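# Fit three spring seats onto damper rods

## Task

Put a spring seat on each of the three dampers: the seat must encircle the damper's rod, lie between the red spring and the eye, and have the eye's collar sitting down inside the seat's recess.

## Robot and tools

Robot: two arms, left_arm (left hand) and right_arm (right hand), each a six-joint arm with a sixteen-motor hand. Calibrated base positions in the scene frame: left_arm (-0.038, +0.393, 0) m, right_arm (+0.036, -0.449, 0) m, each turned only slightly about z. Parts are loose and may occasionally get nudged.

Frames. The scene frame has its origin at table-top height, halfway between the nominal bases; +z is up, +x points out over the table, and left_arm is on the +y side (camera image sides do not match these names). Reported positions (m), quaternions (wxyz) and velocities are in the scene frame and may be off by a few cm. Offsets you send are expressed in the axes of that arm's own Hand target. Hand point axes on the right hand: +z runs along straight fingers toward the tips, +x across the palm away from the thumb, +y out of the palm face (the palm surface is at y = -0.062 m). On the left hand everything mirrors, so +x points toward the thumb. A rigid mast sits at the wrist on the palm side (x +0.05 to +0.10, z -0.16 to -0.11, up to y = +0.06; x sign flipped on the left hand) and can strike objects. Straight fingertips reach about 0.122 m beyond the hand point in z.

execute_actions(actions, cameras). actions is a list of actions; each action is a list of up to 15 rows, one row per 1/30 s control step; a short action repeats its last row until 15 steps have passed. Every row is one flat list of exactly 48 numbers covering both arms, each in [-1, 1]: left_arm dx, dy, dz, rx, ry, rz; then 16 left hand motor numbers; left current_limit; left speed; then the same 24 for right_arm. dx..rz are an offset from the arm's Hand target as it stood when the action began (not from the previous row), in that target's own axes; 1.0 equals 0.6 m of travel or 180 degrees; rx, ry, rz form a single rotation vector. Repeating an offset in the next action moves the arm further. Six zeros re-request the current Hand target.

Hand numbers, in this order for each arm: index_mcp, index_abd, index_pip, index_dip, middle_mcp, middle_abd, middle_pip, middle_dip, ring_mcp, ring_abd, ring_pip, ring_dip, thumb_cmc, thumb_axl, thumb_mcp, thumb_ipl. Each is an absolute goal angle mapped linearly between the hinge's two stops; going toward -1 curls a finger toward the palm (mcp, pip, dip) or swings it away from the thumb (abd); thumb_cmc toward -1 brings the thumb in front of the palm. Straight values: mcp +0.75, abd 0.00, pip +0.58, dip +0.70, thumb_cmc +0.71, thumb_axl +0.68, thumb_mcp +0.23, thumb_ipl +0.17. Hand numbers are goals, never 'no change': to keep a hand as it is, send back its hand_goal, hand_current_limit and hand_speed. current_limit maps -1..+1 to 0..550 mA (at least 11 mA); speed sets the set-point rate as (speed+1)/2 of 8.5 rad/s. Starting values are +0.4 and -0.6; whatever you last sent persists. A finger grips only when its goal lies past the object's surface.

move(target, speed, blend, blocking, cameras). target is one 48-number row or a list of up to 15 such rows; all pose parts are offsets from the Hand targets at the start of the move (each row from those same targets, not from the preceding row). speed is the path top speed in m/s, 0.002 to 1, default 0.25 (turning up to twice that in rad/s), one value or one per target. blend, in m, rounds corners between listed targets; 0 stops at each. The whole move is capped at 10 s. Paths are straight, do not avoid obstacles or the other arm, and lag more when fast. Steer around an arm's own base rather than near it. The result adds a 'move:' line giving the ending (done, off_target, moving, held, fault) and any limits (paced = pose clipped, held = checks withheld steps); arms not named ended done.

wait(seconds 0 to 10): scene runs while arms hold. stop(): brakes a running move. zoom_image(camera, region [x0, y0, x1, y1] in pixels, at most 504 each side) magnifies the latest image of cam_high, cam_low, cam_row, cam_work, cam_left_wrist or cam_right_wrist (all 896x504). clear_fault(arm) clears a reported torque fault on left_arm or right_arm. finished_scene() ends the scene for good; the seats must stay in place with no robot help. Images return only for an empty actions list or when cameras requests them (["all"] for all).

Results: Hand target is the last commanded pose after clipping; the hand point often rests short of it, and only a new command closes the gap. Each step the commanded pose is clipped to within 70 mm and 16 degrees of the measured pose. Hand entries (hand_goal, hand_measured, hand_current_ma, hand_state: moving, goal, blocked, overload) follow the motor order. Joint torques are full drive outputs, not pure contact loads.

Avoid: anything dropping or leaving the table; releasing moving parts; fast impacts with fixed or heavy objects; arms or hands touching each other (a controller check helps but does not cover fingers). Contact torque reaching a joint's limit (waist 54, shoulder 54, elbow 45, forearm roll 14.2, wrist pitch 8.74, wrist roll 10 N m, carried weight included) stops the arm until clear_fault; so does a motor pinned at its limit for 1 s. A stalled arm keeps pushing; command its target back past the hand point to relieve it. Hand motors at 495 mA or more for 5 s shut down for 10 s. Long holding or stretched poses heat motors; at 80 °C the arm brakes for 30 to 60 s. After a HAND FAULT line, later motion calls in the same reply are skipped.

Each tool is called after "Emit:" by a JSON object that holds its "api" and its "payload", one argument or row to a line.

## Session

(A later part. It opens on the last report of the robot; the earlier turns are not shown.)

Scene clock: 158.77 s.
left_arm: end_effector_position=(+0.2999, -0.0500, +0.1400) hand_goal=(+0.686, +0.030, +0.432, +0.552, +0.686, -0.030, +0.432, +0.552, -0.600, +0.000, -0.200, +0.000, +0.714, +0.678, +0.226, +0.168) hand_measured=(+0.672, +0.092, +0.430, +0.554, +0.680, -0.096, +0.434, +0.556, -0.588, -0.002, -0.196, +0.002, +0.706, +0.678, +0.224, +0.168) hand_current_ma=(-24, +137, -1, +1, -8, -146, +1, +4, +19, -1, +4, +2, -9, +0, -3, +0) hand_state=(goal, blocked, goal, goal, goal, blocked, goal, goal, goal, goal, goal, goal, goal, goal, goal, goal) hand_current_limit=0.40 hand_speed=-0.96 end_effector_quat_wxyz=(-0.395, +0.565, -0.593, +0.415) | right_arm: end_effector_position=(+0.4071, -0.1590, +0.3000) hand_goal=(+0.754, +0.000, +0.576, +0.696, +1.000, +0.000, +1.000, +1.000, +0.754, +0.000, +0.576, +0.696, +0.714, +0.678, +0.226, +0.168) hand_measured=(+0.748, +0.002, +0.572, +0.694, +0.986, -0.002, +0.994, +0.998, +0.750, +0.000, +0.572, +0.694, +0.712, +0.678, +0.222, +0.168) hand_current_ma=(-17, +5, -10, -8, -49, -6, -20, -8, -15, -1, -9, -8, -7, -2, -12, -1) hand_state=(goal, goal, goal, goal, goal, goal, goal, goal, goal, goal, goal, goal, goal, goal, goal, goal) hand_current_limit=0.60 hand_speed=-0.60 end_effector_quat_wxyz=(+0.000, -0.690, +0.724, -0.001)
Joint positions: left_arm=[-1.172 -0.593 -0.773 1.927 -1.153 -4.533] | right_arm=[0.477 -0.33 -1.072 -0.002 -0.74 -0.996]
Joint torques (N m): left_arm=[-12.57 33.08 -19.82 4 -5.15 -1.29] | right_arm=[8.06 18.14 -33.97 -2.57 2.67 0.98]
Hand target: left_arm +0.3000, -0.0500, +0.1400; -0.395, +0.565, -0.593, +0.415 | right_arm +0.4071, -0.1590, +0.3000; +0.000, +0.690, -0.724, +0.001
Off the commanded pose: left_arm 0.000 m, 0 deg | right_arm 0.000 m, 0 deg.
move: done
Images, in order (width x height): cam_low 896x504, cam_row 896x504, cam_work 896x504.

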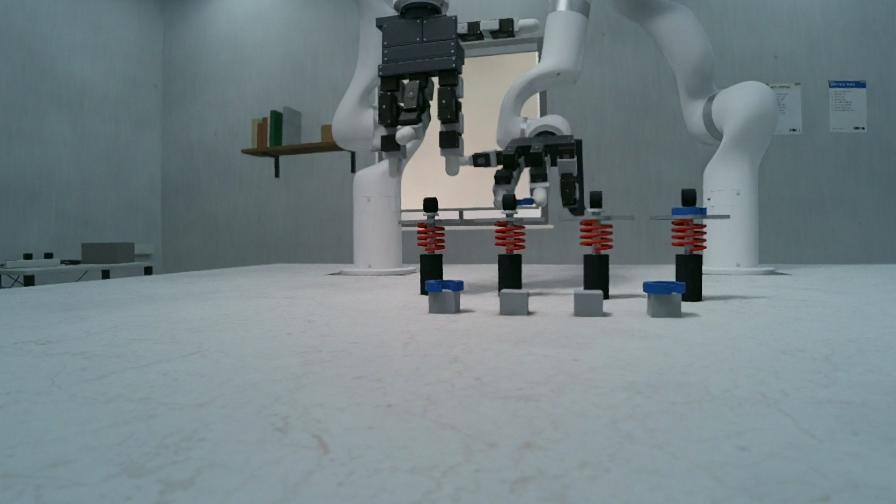

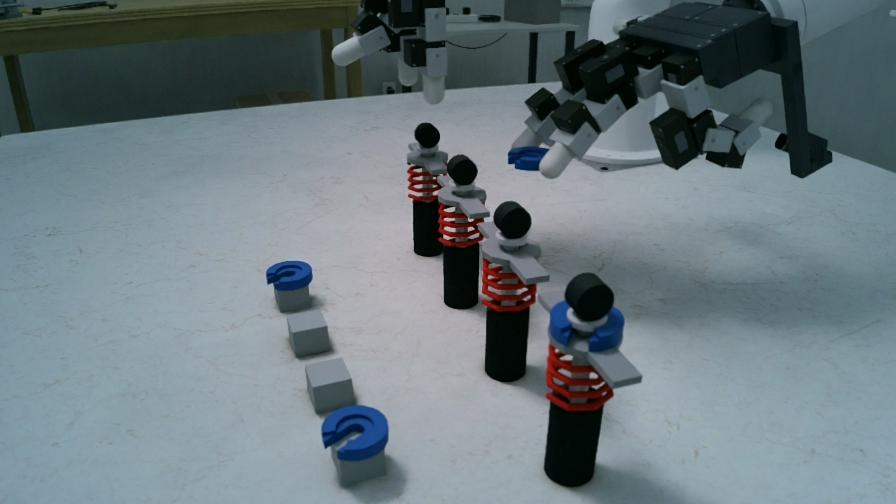

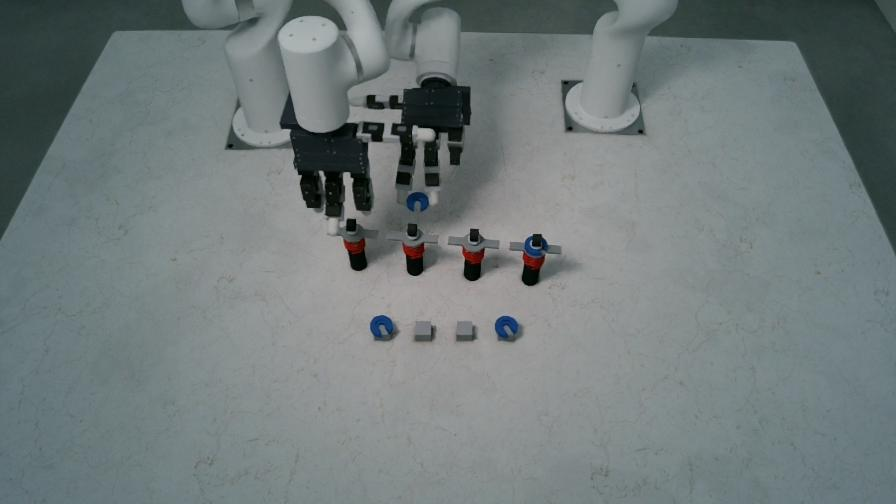

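Emit:
{"api": "move", "payload": {
  "target": [
    [0,0,0,0,0,0, 0.685,0.03,0.431,0.551, 0.685,-0.03,0.431,0.551, -0.6,0,-0.2,0.0, 0.714,0.678,0.226,0.168, 0.4,-0.96, -0.0158,0.0008,0.0917,0,0,0, 0.754,0,0.576,0.696, 1,0,1,1, 0.754,0,0.576,0.696, 0.714,0.678,0.226,0.168, 0.6,-0.6],
    [0.2178,0.0173,0.0255,0,0,0, 0.685,0.03,0.431,0.551, 0.685,-0.03,0.431,0.551, -0.6,0,-0.2,0.0, 0.714,0.678,0.226,0.168, 0.4,-0.96, -0.0158,0.0008,0.0917,0,0,0, 0.754,0,0.576,0.696, 1,0,1,1, 0.754,0,0.576,0.696, 0.714,0.678,0.226,0.168, 0.6,-0.6]
  ],
  "speed": 0.12,
  "cameras": ["cam_low","cam_row","cam_work"]
}}

Emit:
{"api": "zoom_image", "payload": {
  "camera": "cam_low",
  "region": [380, 150, 480, 240]
}}

Emit:
{"api": "zoom_image", "payload": {
  "camera": "cam_work",
  "region": [300, 150, 440, 270]
}}

Emit:
{"api": "zoom_image", "payload": {
  "camera": "cam_row",
  "region": [380, 90, 480, 190]
}}

Scene clock: 161.97 s.
left_arm: end_effector_position=(+0.3043, -0.1810, +0.1250) hand_goal=(+0.686, +0.030, +0.432, +0.552, +0.686, -0.030, +0.432, +0.552, -0.600, +0.000, -0.200, +0.000, +0.714, +0.678, +0.226, +0.168) hand_measured=(+0.672, +0.092, +0.430, +0.554, +0.680, -0.096, +0.434, +0.556, -0.588, -0.002, -0.196, +0.002, +0.706, +0.678, +0.224, +0.168) hand_current_ma=(-24, +137, -1, +1, -8, -146, +1, +4, +19, -1, +4, +2, -9, +0, -3, +0) hand_state=(goal, blocked, goal, goal, goal, blocked, goal, goal, goal, goal, goal, goal, goal, goal, goal, goal) hand_current_limit=0.40 hand_speed=-0.96 end_effector_quat_wxyz=(-0.395, +0.565, -0.593, +0.415) | right_arm: end_effector_position=(+0.4071, -0.1495, +0.2449) hand_goal=(+0.754, +0.000, +0.576, +0.696, +1.000, +0.000, +1.000, +1.000, +0.754, +0.000, +0.576, +0.696, +0.714, +0.678, +0.226, +0.168) hand_measured=(+0.750, +0.002, +0.572, +0.694, +0.988, -0.002, +0.994, +0.998, +0.750, +0.000, +0.572, +0.694, +0.712, +0.678, +0.222, +0.168) hand_current_ma=(-16, +5, -10, -8, -47, -6, -20, -8, -15, -1, -9, -8, -7, -2, -12, -1) hand_state=(goal, goal, goal, goal, goal, goal, goal, goal, goal, goal, goal, goal, goal, goal, goal, goal) hand_current_limit=0.60 hand_speed=-0.60 end_effector_quat_wxyz=(+0.000, -0.690, +0.724, -0.001)
Joint positions: left_arm=[-1.25 -0.814 -1.155 1.778 -1.127 -4.357] | right_arm=[0.492 -0.416 -1.046 -0.002 -0.629 -0.98]
Joint torques (N m): left_arm=[-12.3 43.4 -24.34 -3.56 1.62 0.9] | right_arm=[9.2 20.7 -30.98 -2.68 2.73 1.09]
Hand target: left_arm +0.3043, -0.1811, +0.1250; -0.395, +0.565, -0.593, +0.415 | right_arm +0.4071, -0.1495, +0.2449; +0.000, +0.690, -0.724, +0.001
Off the commanded pose: left_arm 0.000 m, 0 deg | right_arm 0.000 m, 0 deg.
move: done
Images, in order (width x height): cam_low 896x504, cam_row 896x504, cam_work 896x504.

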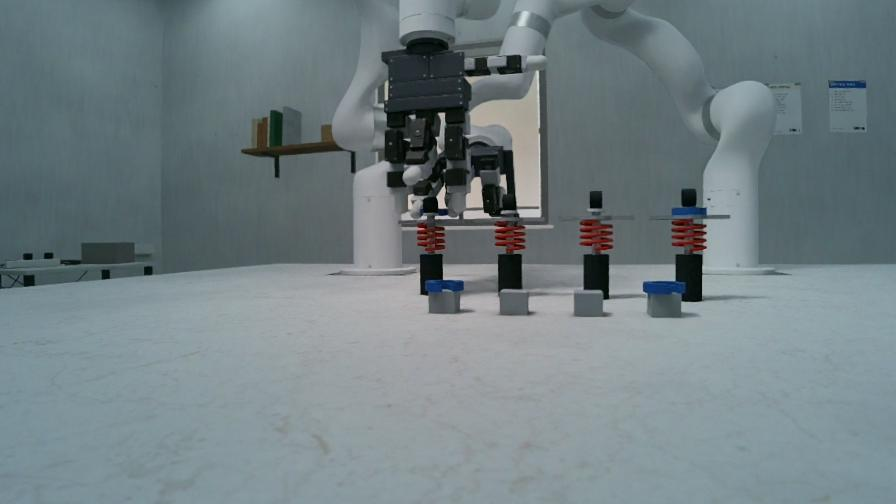

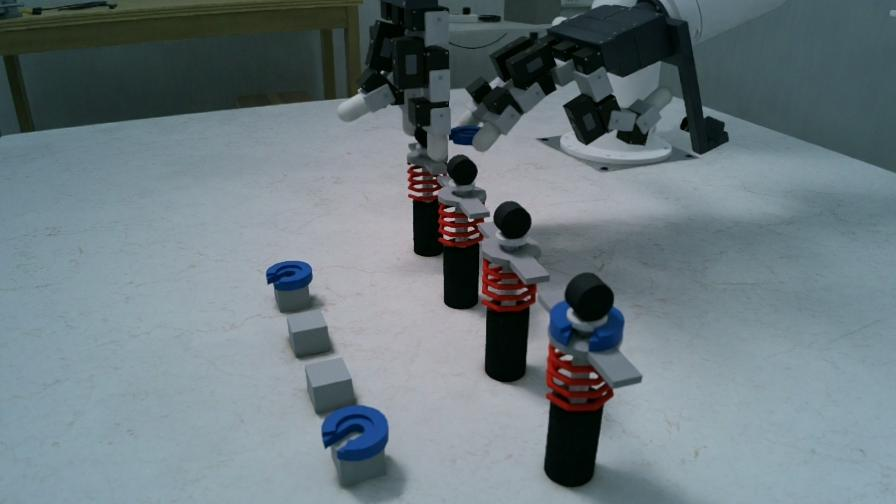

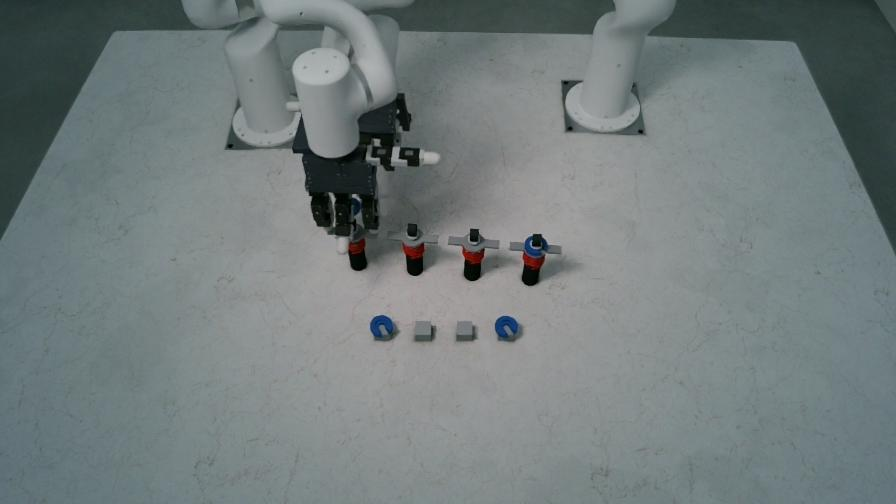

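Scaled by 5.040.

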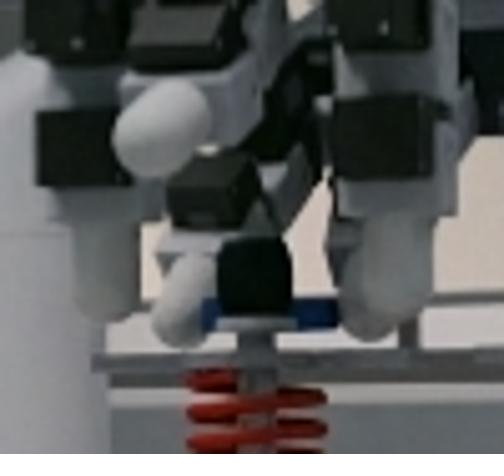

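Scaled by 3.600.

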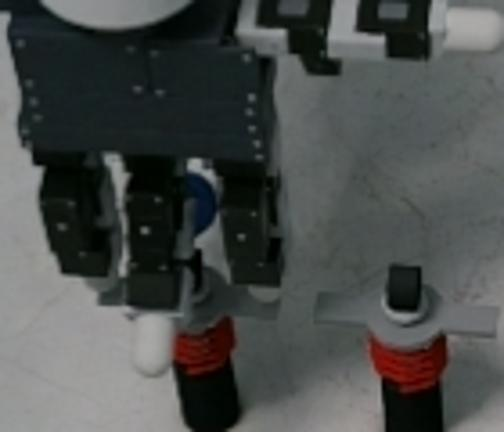

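Scaled by 5.040.

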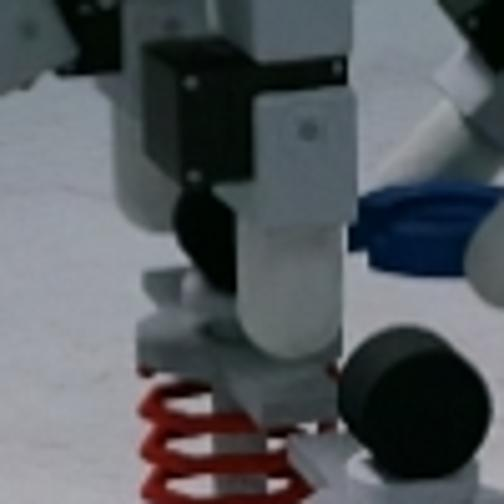

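Emit:
{"api": "move", "payload": {
  "target": [-0.015,-0.0096,0.0312,0,0,0, 0.685,0.03,0.431,0.551, 0.685,-0.03,0.431,0.551, -0.6,0,-0.2,0.0, 0.714,0.678,0.226,0.168, 0.4,-0.96, -0.0018,-0.0033,0.0275,0,0,0, 0.754,0,0.576,0.696, 1,0,1,1, 0.754,0,0.576,0.696, 0.714,0.678,0.226,0.168, 0.6,-0.6],
  "speed": 0.02,
  "cameras": ["cam_low","cam_row","cam_work"]
}}

Emit:
{"api": "zoom_image", "payload": {
  "camera": "cam_low",
  "region": [390, 180, 470, 230]
}}

Emit:
{"api": "zoom_image", "payload": {
  "camera": "cam_row",
  "region": [380, 90, 480, 190]
}}

Scene clock: 164.40 s.
left_arm: end_effector_position=(+0.3242, -0.1731, +0.1241) hand_goal=(+0.686, +0.030, +0.432, +0.552, +0.686, -0.030, +0.432, +0.552, -0.600, +0.000, -0.200, +0.000, +0.714, +0.678, +0.226, +0.168) hand_measured=(+0.672, +0.092, +0.430, +0.554, +0.680, -0.096, +0.434, +0.556, -0.588, -0.002, -0.196, +0.002, +0.706, +0.678, +0.224, +0.168) hand_current_ma=(-24, +137, -1, +1, -8, -146, +1, +3, +19, -1, +4, +2, -9, +0, -3, +0) hand_state=(goal, blocked, goal, goal, goal, blocked, goal, goal, goal, goal, goal, goal, goal, goal, goal, goal) hand_current_limit=0.40 hand_speed=-0.96 end_effector_quat_wxyz=(-0.395, +0.565, -0.593, +0.415) | right_arm: end_effector_position=(+0.4095, -0.1484, +0.2292) hand_goal=(+0.754, +0.000, +0.576, +0.696, +1.000, +0.000, +1.000, +1.000, +0.754, +0.000, +0.576, +0.696, +0.714, +0.678, +0.226, +0.168) hand_measured=(+0.740, -0.012, +0.568, +0.690, +0.988, -0.002, +0.994, +0.998, +0.742, -0.010, +0.570, +0.692, +0.712, +0.678, +0.222, +0.168) hand_current_ma=(-50, -33, -29, -18, -47, -6, -20, -8, -42, -28, -20, -12, -7, -2, -12, -1) hand_state=(goal, goal, goal, goal, goal, goal, goal, goal, goal, goal, goal, goal, goal, goal, goal, goal) hand_current_limit=0.60 hand_speed=-0.60 end_effector_quat_wxyz=(+0.001, -0.690, +0.724, -0.001)
Joint positions: left_arm=[-1.212 -0.814 -1.151 1.817 -1.116 -4.365] | right_arm=[0.492 -0.444 -1.045 -0.002 -0.598 -0.98]
Joint torques (N m): left_arm=[13.52 60.48 -13.44 4.01 1.59 -0.92] | right_arm=[-8.95 -11.28 14.94 -2.39 2.44 -0.54]
Hand target: left_arm +0.3243, -0.1730, +0.1240; -0.395, +0.565, -0.593, +0.415 | right_arm +0.4092, -0.1485, +0.2285; +0.000, +0.690, -0.724, +0.001
Off the commanded pose: left_arm 0.000 m, 0 deg | right_arm 0.001 m, 0 deg.
move: done
Images, in order (width x height): cam_low 896x504, cam_row 896x504, cam_work 896x504.

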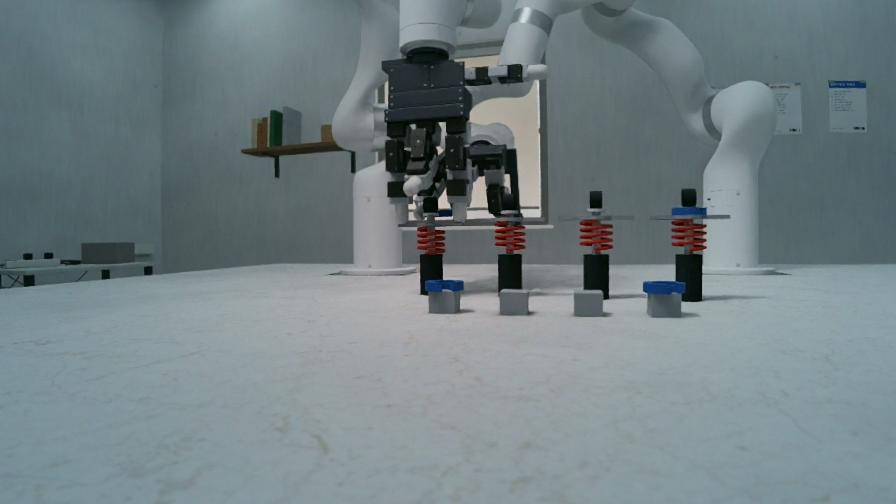

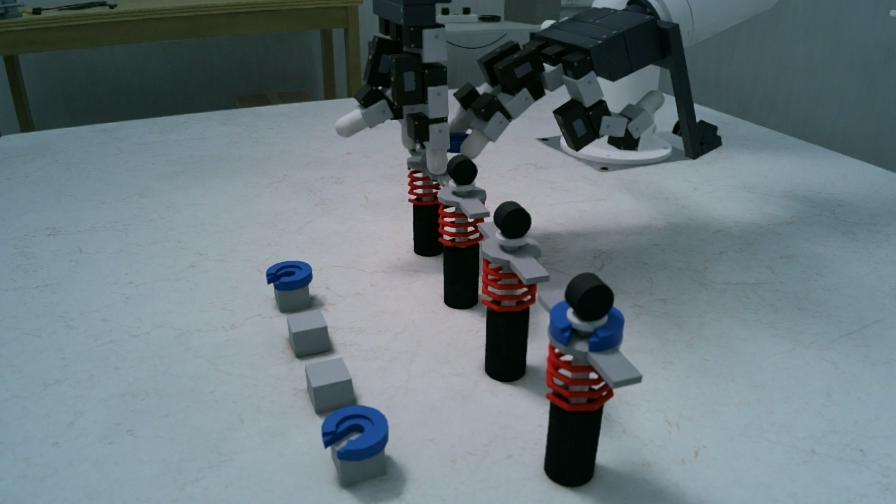

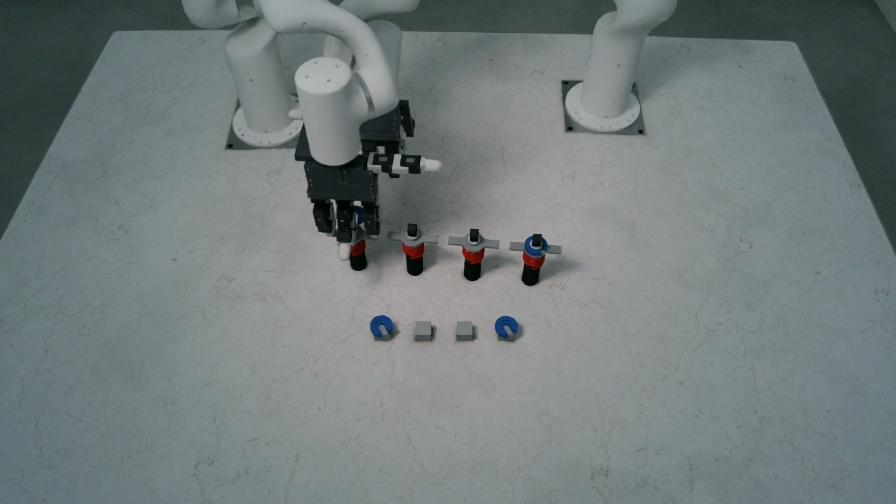

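Scaled by 6.300.

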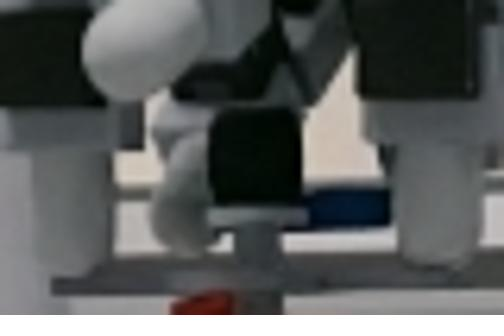

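Scaled by 5.040.

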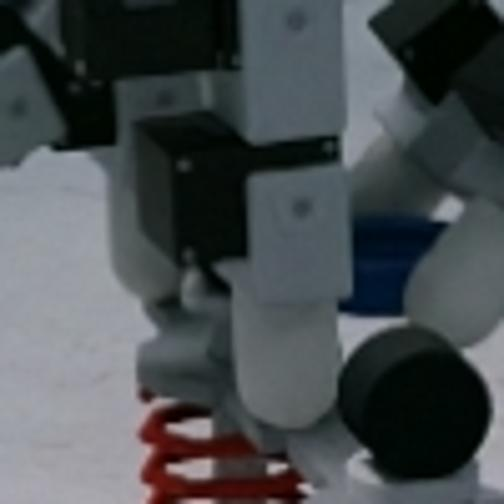

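Emit:
{"api": "zoom_image", "payload": {
  "camera": "cam_low",
  "region": [410, 200, 450, 230]
}}

Emit:
{"api": "zoom_image", "payload": {
  "camera": "cam_low",
  "region": [490, 200, 530, 230]
}}

Scaled by 12.600.

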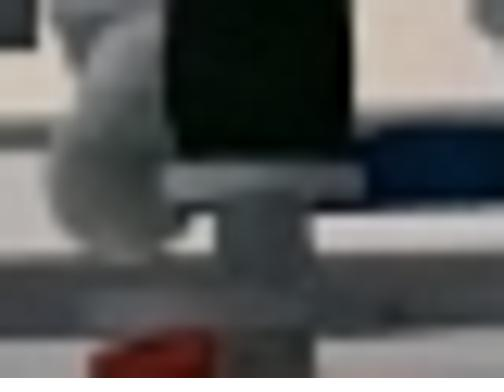

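Scaled by 12.600.

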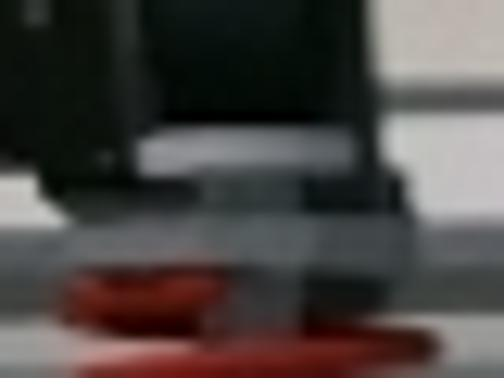

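Emit:
{"api": "move", "payload": {
  "target": [0.0098,-0.0070,0.0196,0,0,0, 0.685,0.03,0.431,0.551, 0.685,-0.03,0.431,0.551, -0.6,0,-0.2,0.0, 0.714,0.678,0.226,0.168, 0.4,-0.96, 0,0,0.0028,0,0,0, 0.754,0,0.576,0.696, 1,0,1,1, 0.754,0,0.576,0.696, 0.714,0.678,0.226,0.168, 0.6,-0.6],
  "speed": 0.02,
  "cameras": ["cam_low","cam_row","cam_work"]
}}

Emit:
{"api": "zoom_image", "payload": {
  "camera": "cam_low",
  "region": [390, 180, 470, 230]
}}

Emit:
{"api": "zoom_image", "payload": {
  "camera": "cam_row",
  "region": [380, 90, 480, 190]
}}

Emit:
{"api": "zoom_image", "payload": {
  "camera": "cam_low",
  "region": [410, 200, 450, 230]
}}

Scene clock: 166.37 s.
left_arm: end_effector_position=(+0.3364, -0.1795, +0.1240) hand_goal=(+0.686, +0.030, +0.432, +0.552, +0.686, -0.030, +0.432, +0.552, -0.600, +0.000, -0.200, +0.000, +0.714, +0.678, +0.226, +0.168) hand_measured=(+0.638, +0.100, +0.410, +0.542, +0.654, -0.100, +0.414, +0.546, -0.588, -0.002, -0.196, +0.002, +0.706, +0.678, +0.224, +0.168) hand_current_ma=(-123, +159, -39, -14, -69, -158, -30, -8, +19, -1, +4, +2, -9, +0, -3, +0) hand_state=(blocked, blocked, blocked, goal, blocked, blocked, goal, goal, goal, goal, goal, goal, goal, goal, goal, goal) hand_current_limit=0.40 hand_speed=-0.96 end_effector_quat_wxyz=(-0.395, +0.565, -0.593, +0.415) | right_arm: end_effector_position=(+0.4098, -0.1482, +0.2279) hand_goal=(+0.754, +0.000, +0.576, +0.696, +1.000, +0.000, +1.000, +1.000, +0.754, +0.000, +0.576, +0.696, +0.714, +0.678, +0.226, +0.168) hand_measured=(+0.740, -0.014, +0.566, +0.690, +0.988, -0.002, +0.994, +0.998, +0.742, -0.012, +0.568, +0.690, +0.712, +0.678, +0.222, +0.168) hand_current_ma=(-53, -40, -34, -22, -47, -6, -20, -8, -46, -35, -24, -16, -7, -2, -12, -1) hand_state=(goal, goal, goal, goal, goal, goal, goal, goal, goal, goal, goal, goal, goal, goal, goal, goal) hand_current_limit=0.60 hand_speed=-0.60 end_effector_quat_wxyz=(+0.002, -0.690, +0.724, -0.001)
Joint positions: left_arm=[-1.196 -0.831 -1.184 1.825 -1.106 -4.348] | right_arm=[0.492 -0.446 -1.044 -0.002 -0.594 -0.98]
Joint torques (N m): left_arm=[16.35 47.51 -24.23 4.96 0.95 1.21] | right_arm=[-9.38 -14.7 19.16 -2.91 2.37 -0.21]
Hand target: left_arm +0.3365, -0.1795, +0.1239; -0.395, +0.565, -0.593, +0.415 | right_arm +0.4092, -0.1485, +0.2268; +0.000, +0.690, -0.724, +0.001
Off the commanded pose: left_arm 0.000 m, 0 deg | right_arm 0.001 m, 0 deg.
move: done
Images, in order (width x height): cam_low 896x504, cam_row 896x504, cam_work 896x504.

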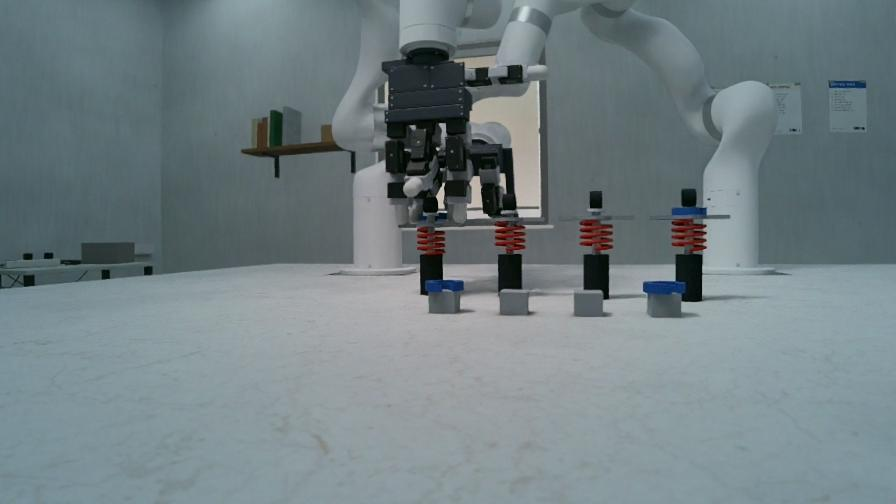

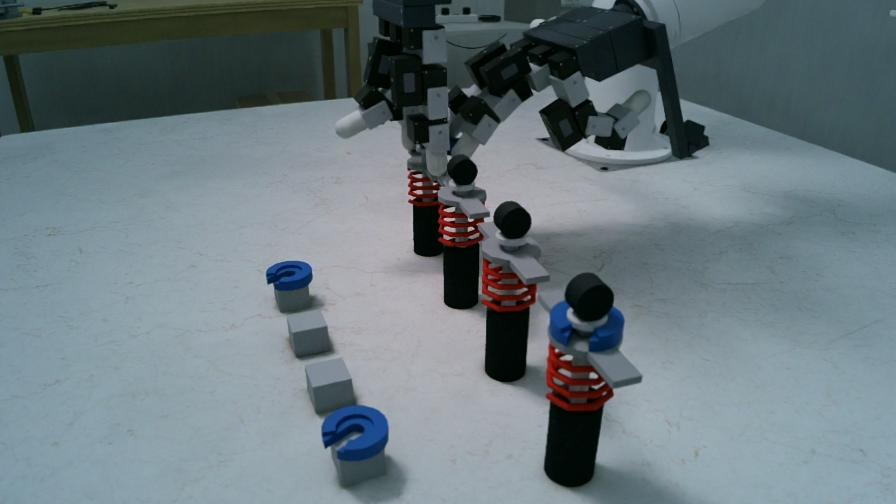

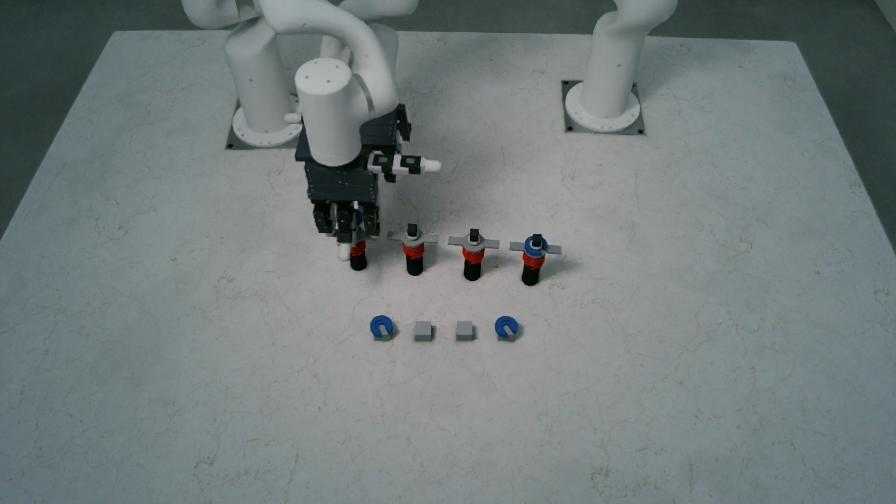

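Scaled by 6.300.

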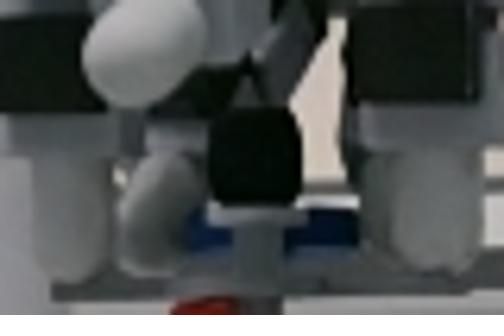

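Scaled by 5.040.

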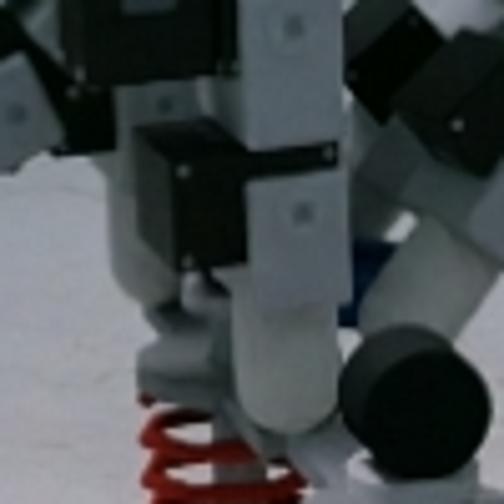

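Scaled by 12.600.

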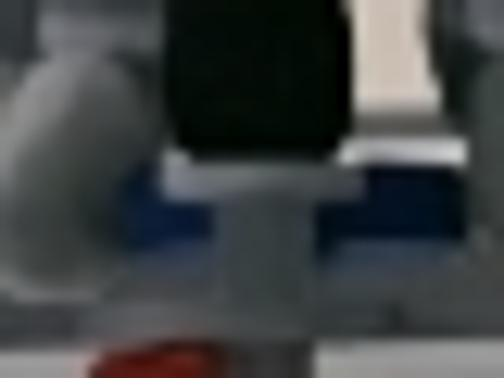

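Emit:
{"api": "move", "payload": {
  "target": [0,0.0286,-0.025,0,0,0, 0.685,0.03,0.431,0.551, 0.685,-0.03,0.431,0.551, -0.6,0,-0.2,0.0, 0.714,0.678,0.226,0.168, 0.4,-0.96, 0,0,0.0012,0,0,0, 0.754,0,0.576,0.696, 1,0,1,1, 0.754,0,0.576,0.696, 0.714,0.678,0.226,0.168, 0.6,-0.6],
  "speed": 0.03,
  "cameras": ["cam_low","cam_row","cam_high"]
}}

Emit:
{"api": "zoom_image", "payload": {
  "camera": "cam_low",
  "region": [390, 180, 470, 230]
}}

Emit:
{"api": "zoom_image", "payload": {
  "camera": "cam_row",
  "region": [400, 90, 540, 190]
}}

Emit:
{"api": "zoom_image", "payload": {
  "camera": "cam_low",
  "region": [410, 200, 450, 230]
}}

Scene clock: 168.63 s.
left_arm: end_effector_position=(+0.3166, -0.1786, +0.1130) hand_goal=(+0.686, +0.030, +0.432, +0.552, +0.686, -0.030, +0.432, +0.552, -0.600, +0.000, -0.200, +0.000, +0.714, +0.678, +0.226, +0.168) hand_measured=(+0.646, +0.100, +0.418, +0.546, +0.674, -0.100, +0.430, +0.552, -0.588, -0.002, -0.196, +0.002, +0.706, +0.678, +0.224, +0.168) hand_current_ma=(-98, +160, -19, -7, -18, -158, -1, +0, +19, -1, +4, +2, -9, +0, -3, +0) hand_state=(blocked, blocked, goal, goal, goal, blocked, goal, goal, goal, goal, goal, goal, goal, goal, goal, goal) hand_current_limit=0.40 hand_speed=-0.96 end_effector_quat_wxyz=(-0.395, +0.565, -0.593, +0.415) | right_arm: end_effector_position=(+0.4099, -0.1481, +0.2273) hand_goal=(+0.754, +0.000, +0.576, +0.696, +1.000, +0.000, +1.000, +1.000, +0.754, +0.000, +0.576, +0.696, +0.714, +0.678, +0.226, +0.168) hand_measured=(+0.740, -0.014, +0.564, +0.688, +0.988, -0.002, +0.994, +0.998, +0.740, -0.014, +0.568, +0.690, +0.712, +0.678, +0.222, +0.168) hand_current_ma=(-55, -44, -37, -23, -47, -6, -20, -8, -48, -39, -26, -18, -7, -2, -12, -1) hand_state=(goal, goal, goal, goal, goal, goal, goal, goal, goal, goal, goal, goal, goal, goal, goal, goal) hand_current_limit=0.60 hand_speed=-0.60 end_effector_quat_wxyz=(+0.002, -0.690, +0.724, -0.001)
Joint positions: left_arm=[-1.228 -0.841 -1.165 1.807 -1.124 -4.376] | right_arm=[0.492 -0.447 -1.044 -0.002 -0.593 -0.98]
Joint torques (N m): left_arm=[-8.78 45.04 -12.86 -4.05 -5.09 -1.38] | right_arm=[-8.64 -14.98 21.93 -2.44 2.26 0.41]
Hand target: left_arm +0.3165, -0.1786, +0.1130; -0.395, +0.565, -0.593, +0.415 | right_arm +0.4092, -0.1485, +0.2261; +0.000, +0.690, -0.724, +0.001
Off the commanded pose: left_arm 0.000 m, 0 deg | right_arm 0.002 m, 0 deg.
move: done
Images, in order (width x height): cam_high 896x504, cam_low 896x504, cam_row 896x504.

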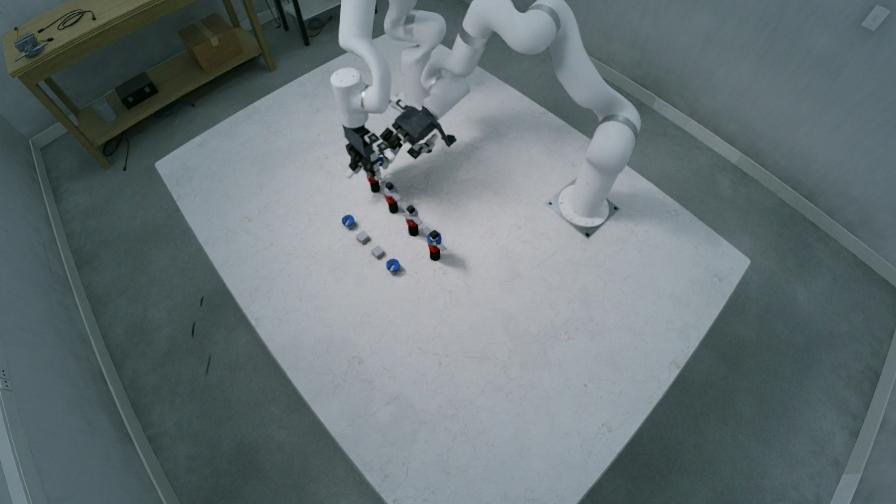

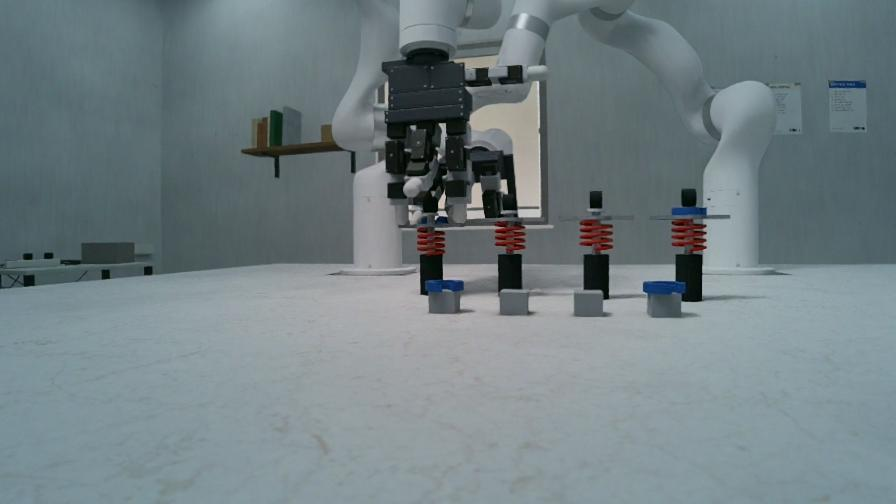

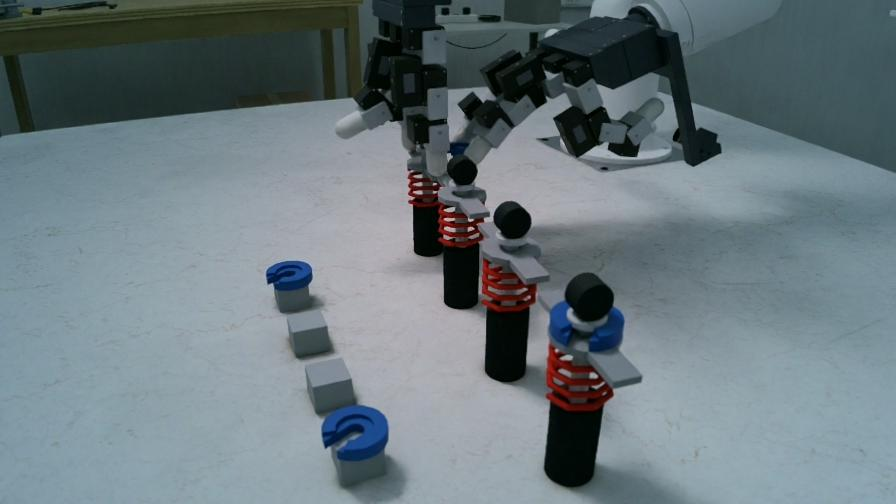

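Scaled by 6.300.

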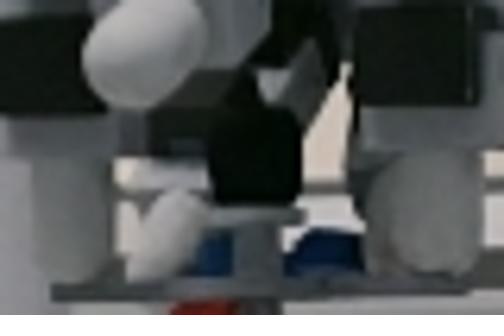

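Scaled by 3.600.

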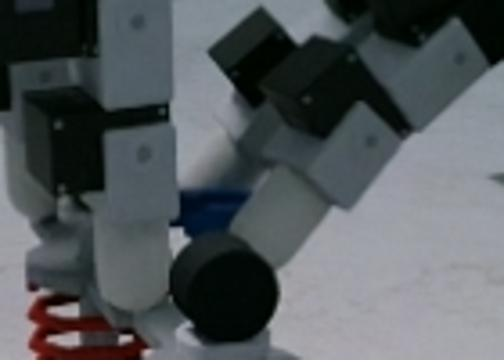

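Scaled by 12.600.

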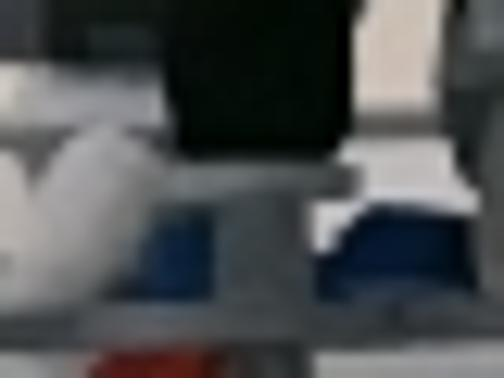

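Emit:
{"api": "zoom_image", "payload": {
  "camera": "cam_row",
  "region": [440, 130, 490, 170]
}}

Emit:
{"api": "zoom_image", "payload": {
  "camera": "cam_high",
  "region": [350, 140, 410, 190]
}}

Emit:
{"api": "wait", "payload": {
  "seconds": 0.05,
  "cameras": ["cam_left_wrist","cam_right_wrist"]
}}

Scaled by 10.080.

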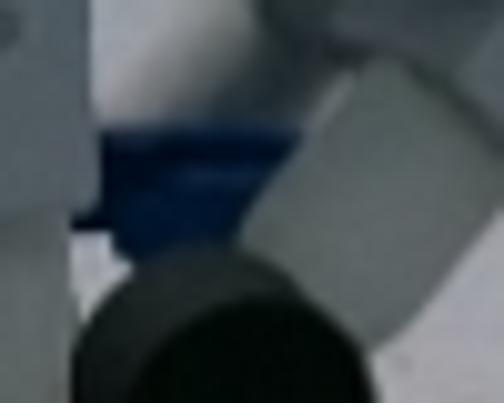

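Scaled by 8.400.

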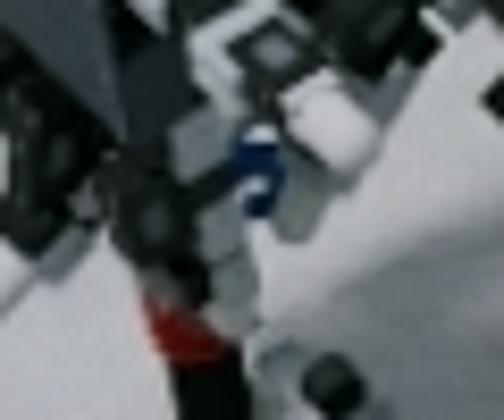

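Scene clock: 169.77 s.
left_arm: end_effector_position=(+0.3165, -0.1786, +0.1130) hand_goal=(+0.686, +0.030, +0.432, +0.552, +0.686, -0.030, +0.432, +0.552, -0.600, +0.000, -0.200, +0.000, +0.714, +0.678, +0.226, +0.168) hand_measured=(+0.646, +0.100, +0.418, +0.546, +0.674, -0.100, +0.430, +0.552, -0.588, -0.002, -0.196, +0.002, +0.706, +0.678, +0.224, +0.168) hand_current_ma=(-98, +160, -19, -7, -18, -158, -1, +0, +19, -1, +4, +2, -9, +0, -3, +0) hand_state=(blocked, blocked, goal, goal, goal, blocked, goal, goal, goal, goal, goal, goal, goal, goal, goal, goal) hand_current_limit=0.40 hand_speed=-0.96 end_effector_quat_wxyz=(-0.395, +0.565, -0.593, +0.415) | right_arm: end_effector_position=(+0.4099, -0.1481, +0.2273) hand_goal=(+0.754, +0.000, +0.576, +0.696, +1.000, +0.000, +1.000, +1.000, +0.754, +0.000, +0.576, +0.696, +0.714, +0.678, +0.226, +0.168) hand_measured=(+0.740, -0.014, +0.564, +0.688, +0.988, -0.002, +0.994, +0.998, +0.740, -0.014, +0.568, +0.690, +0.712, +0.678, +0.222, +0.168) hand_current_ma=(-55, -44, -37, -23, -47, -6, -20, -8, -48, -39, -26, -18, -7, -2, -12, -1) hand_state=(goal, goal, goal, goal, goal, goal, goal, goal, goal, goal, goal, goal, goal, goal, goal, goal) hand_current_limit=0.60 hand_speed=-0.60 end_effector_quat_wxyz=(+0.002, -0.690, +0.724, -0.001)
Joint positions: left_arm=[-1.228 -0.841 -1.165 1.807 -1.124 -4.376] | right_arm=[0.492 -0.447 -1.044 -0.002 -0.593 -0.98]
Joint torques (N m): left_arm=[-13.98 45.32 -12.93 -2.99 -5.07 -1.27] | right_arm=[-7.73 -16.73 21.77 -2.44 2.37 0.63]
Hand target: left_arm +0.3165, -0.1786, +0.1130; -0.395, +0.565, -0.593, +0.415 | right_arm +0.4092, -0.1485, +0.2261; +0.000, +0.690, -0.724, +0.001
Off the commanded pose: left_arm 0.000 m, 0 deg | right_arm 0.002 m, 0 deg.
wait: 0.07 s; at rest from the start
Images, in order (width x height): cam_left_wrist 896x504, cam_right_wrist 896x504.

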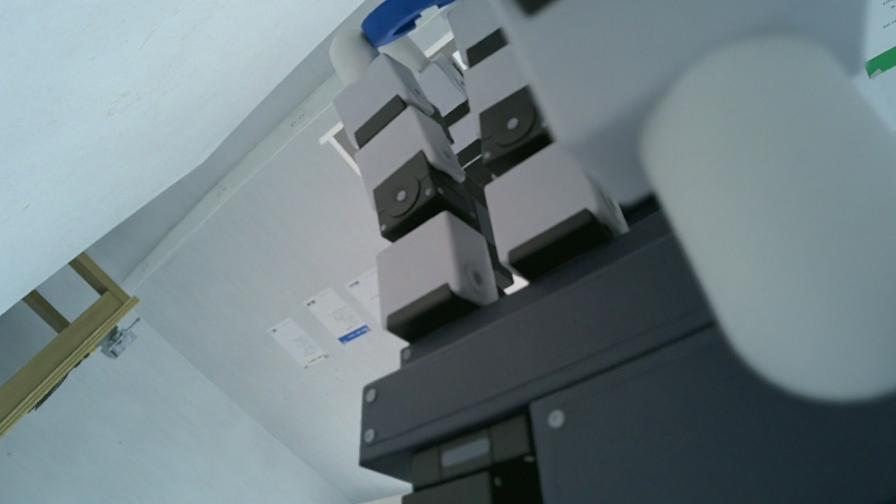

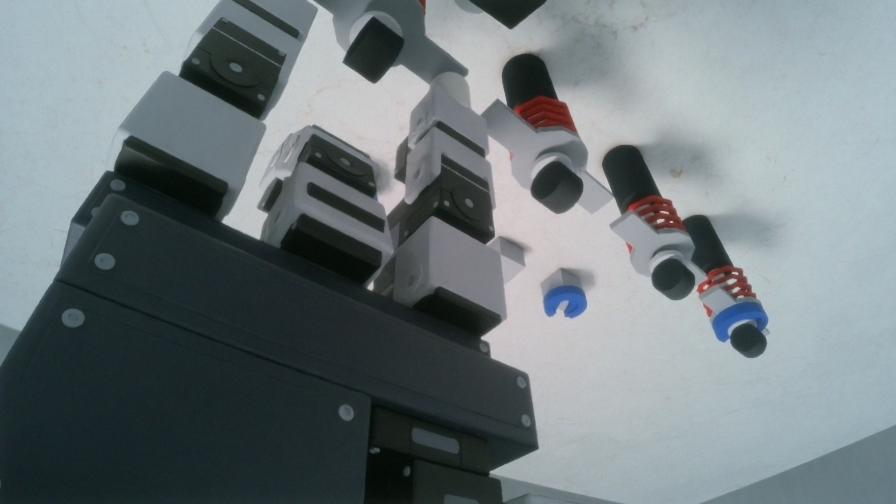

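Emit:
{"api": "zoom_image", "payload": {
  "camera": "cam_left_wrist",
  "region": [310, 0, 500, 110]
}}

Scaled by 2.653.

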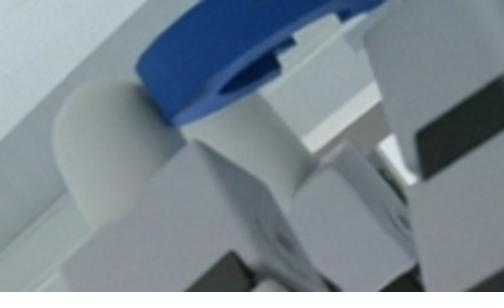

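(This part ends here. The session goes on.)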